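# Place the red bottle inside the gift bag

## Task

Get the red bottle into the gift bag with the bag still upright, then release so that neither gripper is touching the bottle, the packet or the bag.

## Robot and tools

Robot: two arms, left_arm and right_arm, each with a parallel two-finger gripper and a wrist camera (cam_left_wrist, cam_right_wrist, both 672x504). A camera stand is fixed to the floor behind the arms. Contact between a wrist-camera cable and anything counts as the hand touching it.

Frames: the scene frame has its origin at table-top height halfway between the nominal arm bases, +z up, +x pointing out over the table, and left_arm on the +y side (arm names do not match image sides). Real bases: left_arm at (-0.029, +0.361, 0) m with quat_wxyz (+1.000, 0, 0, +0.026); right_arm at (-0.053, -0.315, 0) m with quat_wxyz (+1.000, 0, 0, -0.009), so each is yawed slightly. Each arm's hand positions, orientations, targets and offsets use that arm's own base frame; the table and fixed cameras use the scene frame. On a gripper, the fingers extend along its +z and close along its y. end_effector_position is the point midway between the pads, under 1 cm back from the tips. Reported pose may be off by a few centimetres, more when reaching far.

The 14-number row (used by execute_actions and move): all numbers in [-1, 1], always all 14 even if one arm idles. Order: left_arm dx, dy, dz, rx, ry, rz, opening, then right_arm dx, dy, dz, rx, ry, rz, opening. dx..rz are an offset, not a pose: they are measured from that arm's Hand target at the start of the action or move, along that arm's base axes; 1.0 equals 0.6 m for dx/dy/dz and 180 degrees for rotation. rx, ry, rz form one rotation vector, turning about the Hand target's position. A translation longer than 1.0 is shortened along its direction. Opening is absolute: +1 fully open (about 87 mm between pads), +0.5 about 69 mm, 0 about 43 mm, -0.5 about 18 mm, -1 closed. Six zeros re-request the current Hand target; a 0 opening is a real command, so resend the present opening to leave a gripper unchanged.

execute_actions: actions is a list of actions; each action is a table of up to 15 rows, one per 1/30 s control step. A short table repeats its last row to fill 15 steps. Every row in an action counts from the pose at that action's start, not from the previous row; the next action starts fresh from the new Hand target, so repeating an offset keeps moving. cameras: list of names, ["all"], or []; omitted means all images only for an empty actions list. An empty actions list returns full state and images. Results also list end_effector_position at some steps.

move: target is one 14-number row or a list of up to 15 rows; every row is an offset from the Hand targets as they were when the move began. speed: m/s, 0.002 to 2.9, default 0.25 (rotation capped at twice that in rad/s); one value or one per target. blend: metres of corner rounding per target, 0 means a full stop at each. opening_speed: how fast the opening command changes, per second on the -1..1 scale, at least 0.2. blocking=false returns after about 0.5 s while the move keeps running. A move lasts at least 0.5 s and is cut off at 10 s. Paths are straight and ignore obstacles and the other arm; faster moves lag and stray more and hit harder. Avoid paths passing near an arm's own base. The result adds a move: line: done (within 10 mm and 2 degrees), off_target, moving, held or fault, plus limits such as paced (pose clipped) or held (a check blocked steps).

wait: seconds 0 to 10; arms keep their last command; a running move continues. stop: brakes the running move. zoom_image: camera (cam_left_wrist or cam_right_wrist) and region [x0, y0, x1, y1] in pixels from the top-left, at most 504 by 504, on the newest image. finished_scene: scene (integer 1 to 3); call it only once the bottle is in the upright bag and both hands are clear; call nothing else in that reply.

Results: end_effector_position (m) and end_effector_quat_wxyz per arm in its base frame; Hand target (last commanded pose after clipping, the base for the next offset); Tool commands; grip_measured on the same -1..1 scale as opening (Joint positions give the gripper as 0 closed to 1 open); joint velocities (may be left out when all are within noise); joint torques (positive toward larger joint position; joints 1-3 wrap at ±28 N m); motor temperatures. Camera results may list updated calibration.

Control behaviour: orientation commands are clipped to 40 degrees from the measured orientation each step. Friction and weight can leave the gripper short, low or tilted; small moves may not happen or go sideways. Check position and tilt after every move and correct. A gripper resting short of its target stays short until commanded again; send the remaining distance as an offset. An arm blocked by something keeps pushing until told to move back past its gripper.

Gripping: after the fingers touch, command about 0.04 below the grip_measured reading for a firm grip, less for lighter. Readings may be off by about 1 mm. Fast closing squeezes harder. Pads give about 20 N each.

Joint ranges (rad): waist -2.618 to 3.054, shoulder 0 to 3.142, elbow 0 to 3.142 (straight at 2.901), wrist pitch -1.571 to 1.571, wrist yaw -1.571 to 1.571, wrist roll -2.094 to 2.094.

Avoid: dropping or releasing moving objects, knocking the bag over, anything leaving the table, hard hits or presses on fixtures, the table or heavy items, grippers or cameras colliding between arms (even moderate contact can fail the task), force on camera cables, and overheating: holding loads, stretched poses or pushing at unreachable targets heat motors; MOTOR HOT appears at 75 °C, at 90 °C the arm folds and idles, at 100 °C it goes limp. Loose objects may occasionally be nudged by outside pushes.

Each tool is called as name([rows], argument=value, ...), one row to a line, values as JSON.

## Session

execute_actions(actions=[])

Scene clock: 0.00 s.
left_arm: end_effector_position=(+0.3006, +0.0350, +0.1330) grip_measured=+1.000 end_effector_quat_wxyz=(+0.479, +0.062, +0.869, +0.111) | right_arm: end_effector_position=(+0.3475, +0.0541, +0.1575) grip_measured=+0.986 end_effector_quat_wxyz=(+0.554, +0.008, +0.811, +0.191)
Joint positions: left_arm=[0.014 0.923 0.573 -0.198 -0.123 0.225 1] | right_arm=[-0.038 1.072 0.548 0.185 -0.34 0.224 0.993]
Joint velocities: within noise
Joint torques (N m): no reading
Motor temperatures (°C): left_arm=[28 31 30 27 26 28 28] | right_arm=[30 30 29 30 29 29 26]
Heat: left arm: 31 °C; right arm: 30 °C.
Hand target: left_arm +0.3033, +0.0352, +0.1392; +0.486, +0.061, +0.865, +0.112 | right_arm +0.3480, +0.0540, +0.1597; +0.555, +0.009, +0.810, +0.191
Tool commands: left_gripper/opening=+1.0 right_gripper/opening=+1.0
camera_calibration:
cam_left_wrist: T_world_to_cam=[[0.0153523, -0.970909, -0.238957, 0.0556451], [-0.990028, 0.0187093, -0.139624, 0.338275], [0.140033, 0.238718, -0.960939, 0.217527], [0, 0, 0, 1]] pos_world=[0.303587, -0.00423003, 0.269558]
cam_right_wrist: T_world_to_cam=[[0.229115, -0.917368, -0.325487, 0.021648], [-0.938402, -0.119306, -0.324295, 0.40217], [0.258665, 0.379738, -0.888195, 0.170819], [0, 0, 0, 1]] pos_world=[0.328253, 0.00297399, 0.289189]

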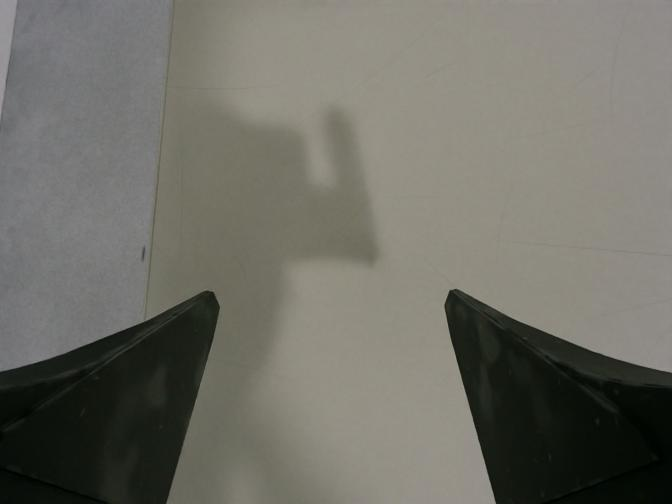

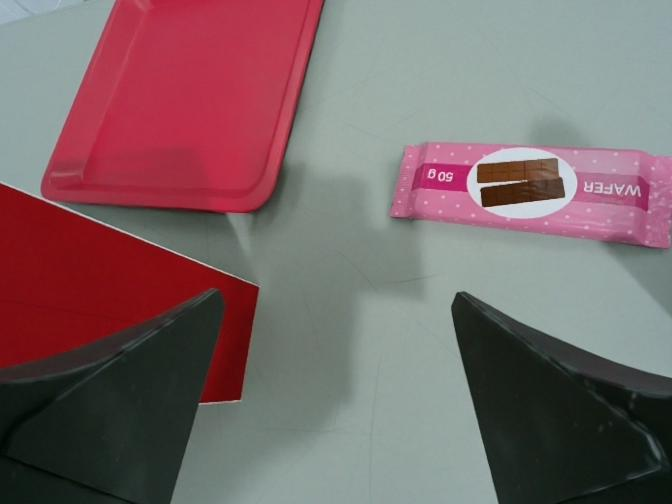

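move(target=[0,0,0,0,0,0,1,-0.247,0.043,0.35,-0.105,0.021,-0.060,1], cameras=["cam_right_wrist"], speed=0.5)

Scene clock: 2.63 s.
left_arm: end_effector_position=(+0.3006, +0.0350, +0.1330) grip_measured=+1.000 end_effector_quat_wxyz=(+0.479, +0.062, +0.869, +0.111) | right_arm: end_effector_position=(+0.2014, +0.0812, +0.3655) grip_measured=+0.986 end_effector_quat_wxyz=(+0.536, -0.005, +0.845, +0.001)
Joint positions: left_arm=[0.014 0.923 0.573 -0.198 -0.123 0.225 1] | right_arm=[0.926 0.991 1.599 -1.269 0.803 0.505 0.993]
Joint torques (N m): left_arm=[-0.03 -1.84 8.62 1.7 0 0.01] | right_arm=[0.83 0.09 6.31 1.36 0.45 -0.01]
Heat: left arm: 31 °C; right arm: 31 °C.
Hand target: left_arm +0.3033, +0.0352, +0.1392; +0.486, +0.061, +0.865, +0.112 | right_arm +0.1998, +0.0799, +0.3698; +0.537, +0.000, +0.843, +0.002
Off the commanded pose: left_arm 0.007 m, 1 deg | right_arm 0.005 m, 1 deg.
move: done
camera_calibration:
cam_right_wrist: T_world_to_cam=[[0.0411338, -0.999128, -0.00711507, 0.0758065], [-0.971546, -0.0383338, -0.233729, 0.302758], [0.233253, 0.0165268, -0.972276, 0.448462], [0, 0, 0, 1]] pos_world=[0.18642, 0.0799346, 0.507331]
Images, in order (width x height): cam_right_wrist 672x504.

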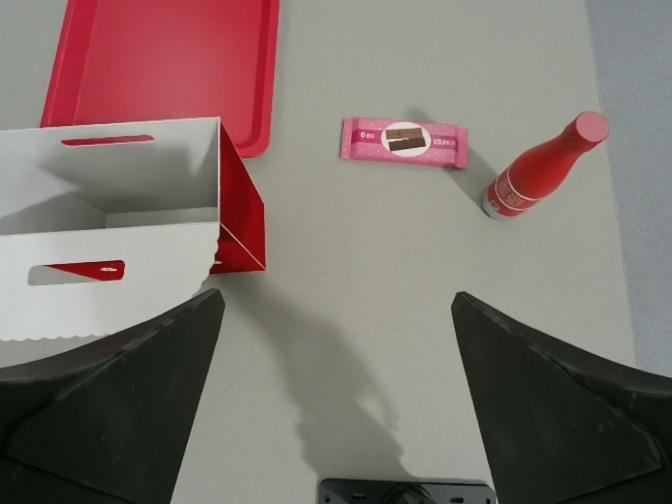

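move(target=[0,0,0,0,0,0,1,0.172,-0.31,-0.19,0.0036,0.028,-0.1097,1], cameras=["cam_right_wrist"], speed=0.45)

Scene clock: 5.10 s.
left_arm: end_effector_position=(+0.3006, +0.0350, +0.1330) grip_measured=+1.000 end_effector_quat_wxyz=(+0.479, +0.062, +0.869, +0.111) | right_arm: end_effector_position=(+0.3021, -0.1055, +0.2611) grip_measured=+0.986 end_effector_quat_wxyz=(+0.496, +0.151, +0.850, -0.087)
Joint positions: left_arm=[0.014 0.923 0.573 -0.198 -0.123 0.225 1] | right_arm=[-0.327 1.031 1.114 -0.599 0.021 0.014 0.993]
Joint torques (N m): left_arm=[0.01 -1.95 8.62 1.66 -0.01 0.01] | right_arm=[-0.34 -2.32 5.64 1.91 -0.09 -0.25]
Heat: left arm: 32 °C; right arm: 31 °C.
Hand target: left_arm +0.3033, +0.0352, +0.1392; +0.486, +0.061, +0.865, +0.112 | right_arm +0.3029, -0.1061, +0.2557; +0.492, +0.147, +0.854, -0.085
Off the commanded pose: left_arm 0.007 m, 1 deg | right_arm 0.005 m, 1 deg.
move: done
camera_calibration:
cam_right_wrist: T_world_to_cam=[[-0.314681, -0.94907, -0.015539, -0.000669337], [-0.936009, 0.312987, -0.161018, 0.376293], [0.157681, -0.0361247, -0.986829, 0.347494], [0, 0, 0, 1]] pos_world=[0.29721, -0.105857, 0.403497]
Images, in order (width x height): cam_right_wrist 672x504.

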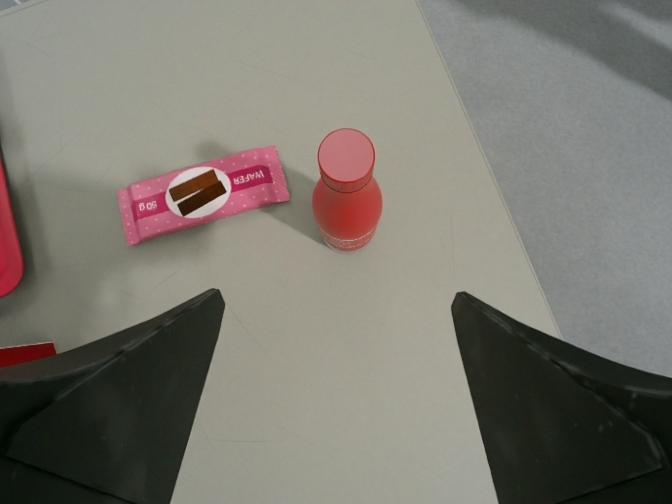

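move([
  [0,0,0,0,0,0,1,0.06,-0.024,-0.042,0,0,0,1],
  [0,0,0,0,0,0,1,0.1235,-0.0498,-0.0878,0,0,0,-0.4],
  [0,0,0,0,0,0,1,0.09,-0.038,0.316,0,0,0,-0.4],
  [0,0,0,0,0,0,1,0.047,0.577,0.32,0,0,0.308,-0.4],
], cameras=["cam_right_wrist"], speed=[0.25,0.2,0.3,0.4], opening_speed=2, blend=[0.02,0,0.04,0])

Scene clock: 10.53 s.
left_arm: end_effector_position=(+0.3006, +0.0350, +0.1330) grip_measured=+1.000 end_effector_quat_wxyz=(+0.479, +0.062, +0.869, +0.111) | right_arm: end_effector_position=(+0.3268, +0.2378, +0.4251) grip_measured=-0.273 end_effector_quat_wxyz=(+0.463, -0.266, +0.832, +0.152)
Joint positions: left_arm=[0.014 0.923 0.573 -0.198 -0.123 0.225 1] | right_arm=[0.629 1.924 2.836 -1.466 0.003 0.008 0.363]
Joint torques (N m): left_arm=[-0.1 -1.96 8.57 1.67 0.02 0.05] | right_arm=[0.43 -8.75 6.11 2.3 0.05 -0.24]
Heat: left arm: 33 °C; right arm: 32 °C.
Hand target: left_arm +0.3033, +0.0352, +0.1392; +0.486, +0.061, +0.865, +0.112 | right_arm +0.3311, +0.2400, +0.4477; +0.476, -0.267, +0.824, +0.153
Off the commanded pose: left_arm 0.007 m, 1 deg | right_arm 0.023 m, 2 deg.
elbow stopped short (right arm): the move would have taken joint 3 (elbow) straighter than the controller allows.
move: off_target (right_arm)
camera_calibration:
cam_right_wrist: T_world_to_cam=[[0.607874, -0.793774, -0.0202887, -0.00084263], [-0.789435, -0.601411, -0.122868, 0.471776], [0.0853273, 0.0907047, -0.992216, 0.513633], [0, 0, 0, 1]] pos_world=[0.329122, 0.236473, 0.567583]
Images, in order (width x height): cam_right_wrist 672x504.

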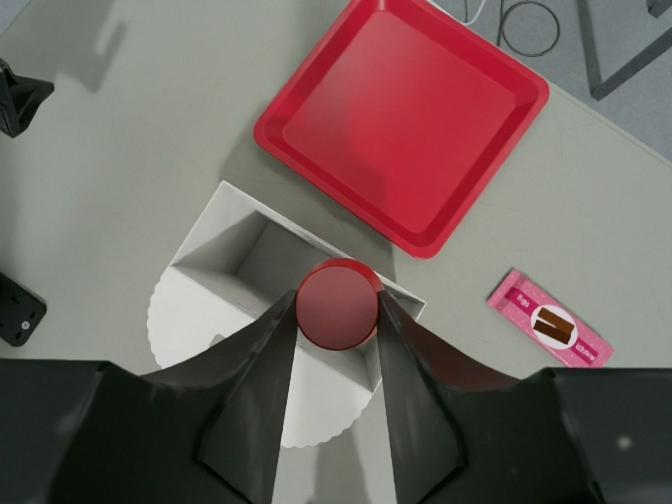

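move([
  [0,0,0,0,0,0,1,-0.02,-0.0075,-0.08,0,0,0,-0.4],
  [0,0,0,0,0,0,1,-0.02,-0.0075,-0.40,0,0,0,-0.4],
  [0,0,0,0,0,0,1,-0.02,-0.0075,-0.418,0,0,0,-0.4],
  [0,0,0,0,0,0,1,-0.02,-0.0055,-0.408,0,0,0,0.15],
  [0,0,0,0,0,0,1,-0.05,-0.03,-0.22,0,0,0,0.15],
  [0,0,0,0,0,0,1,-0.2,-0.22,-0.12,0,0,0,0.15],
], cameras=["cam_right_wrist"], speed=[0.25,0.25,0.04,0.1,0.2,0.35], opening_speed=1.2, blend=[0.015,0.003,0,0,0.03,0])

Scene clock: 16.20 s.
left_arm: end_effector_position=(+0.3006, +0.0350, +0.1330) grip_measured=+1.000 end_effector_quat_wxyz=(+0.479, +0.062, +0.869, +0.111) | right_arm: end_effector_position=(+0.2149, +0.1092, +0.3752) grip_measured=+0.150 end_effector_quat_wxyz=(+0.479, -0.263, +0.824, +0.152)
Joint positions: left_arm=[0.014 0.923 0.573 -0.198 -0.123 0.225 1] | right_arm=[0.298 1.046 1.685 -1.179 -0.276 -0.163 0.575]
Joint torques (N m): left_arm=[-0.03 -1.87 8.76 1.63 0.02 0.03] | right_arm=[-0.36 -1.02 5.64 1.68 -0.27 -0.32]
Heat: left arm: 34 °C; right arm: 33 °C.
Hand target: left_arm +0.3033, +0.0352, +0.1392; +0.486, +0.061, +0.865, +0.112 | right_arm +0.2112, +0.1081, +0.3757; +0.475, -0.267, +0.824, +0.153
Off the commanded pose: left_arm 0.007 m, 1 deg | right_arm 0.004 m, 1 deg.
move: done
camera_calibration:
cam_right_wrist: T_world_to_cam=[[0.603781, -0.797046, -0.0128992, -0.0375305], [-0.788297, -0.594593, -0.158262, 0.312157], [0.118473, 0.105724, -0.987313, 0.474701], [0, 0, 0, 1]] pos_world=[0.212494, 0.105506, 0.517597]
Images, in order (width x height): cam_right_wrist 672x504.

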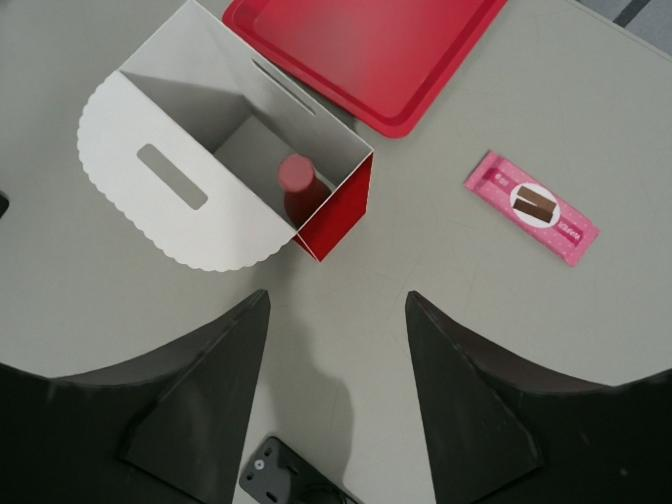

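Bottle is standing in the bag, bag undisturbed.

finished_scene(scene=3)

The scene is finished: the task was done.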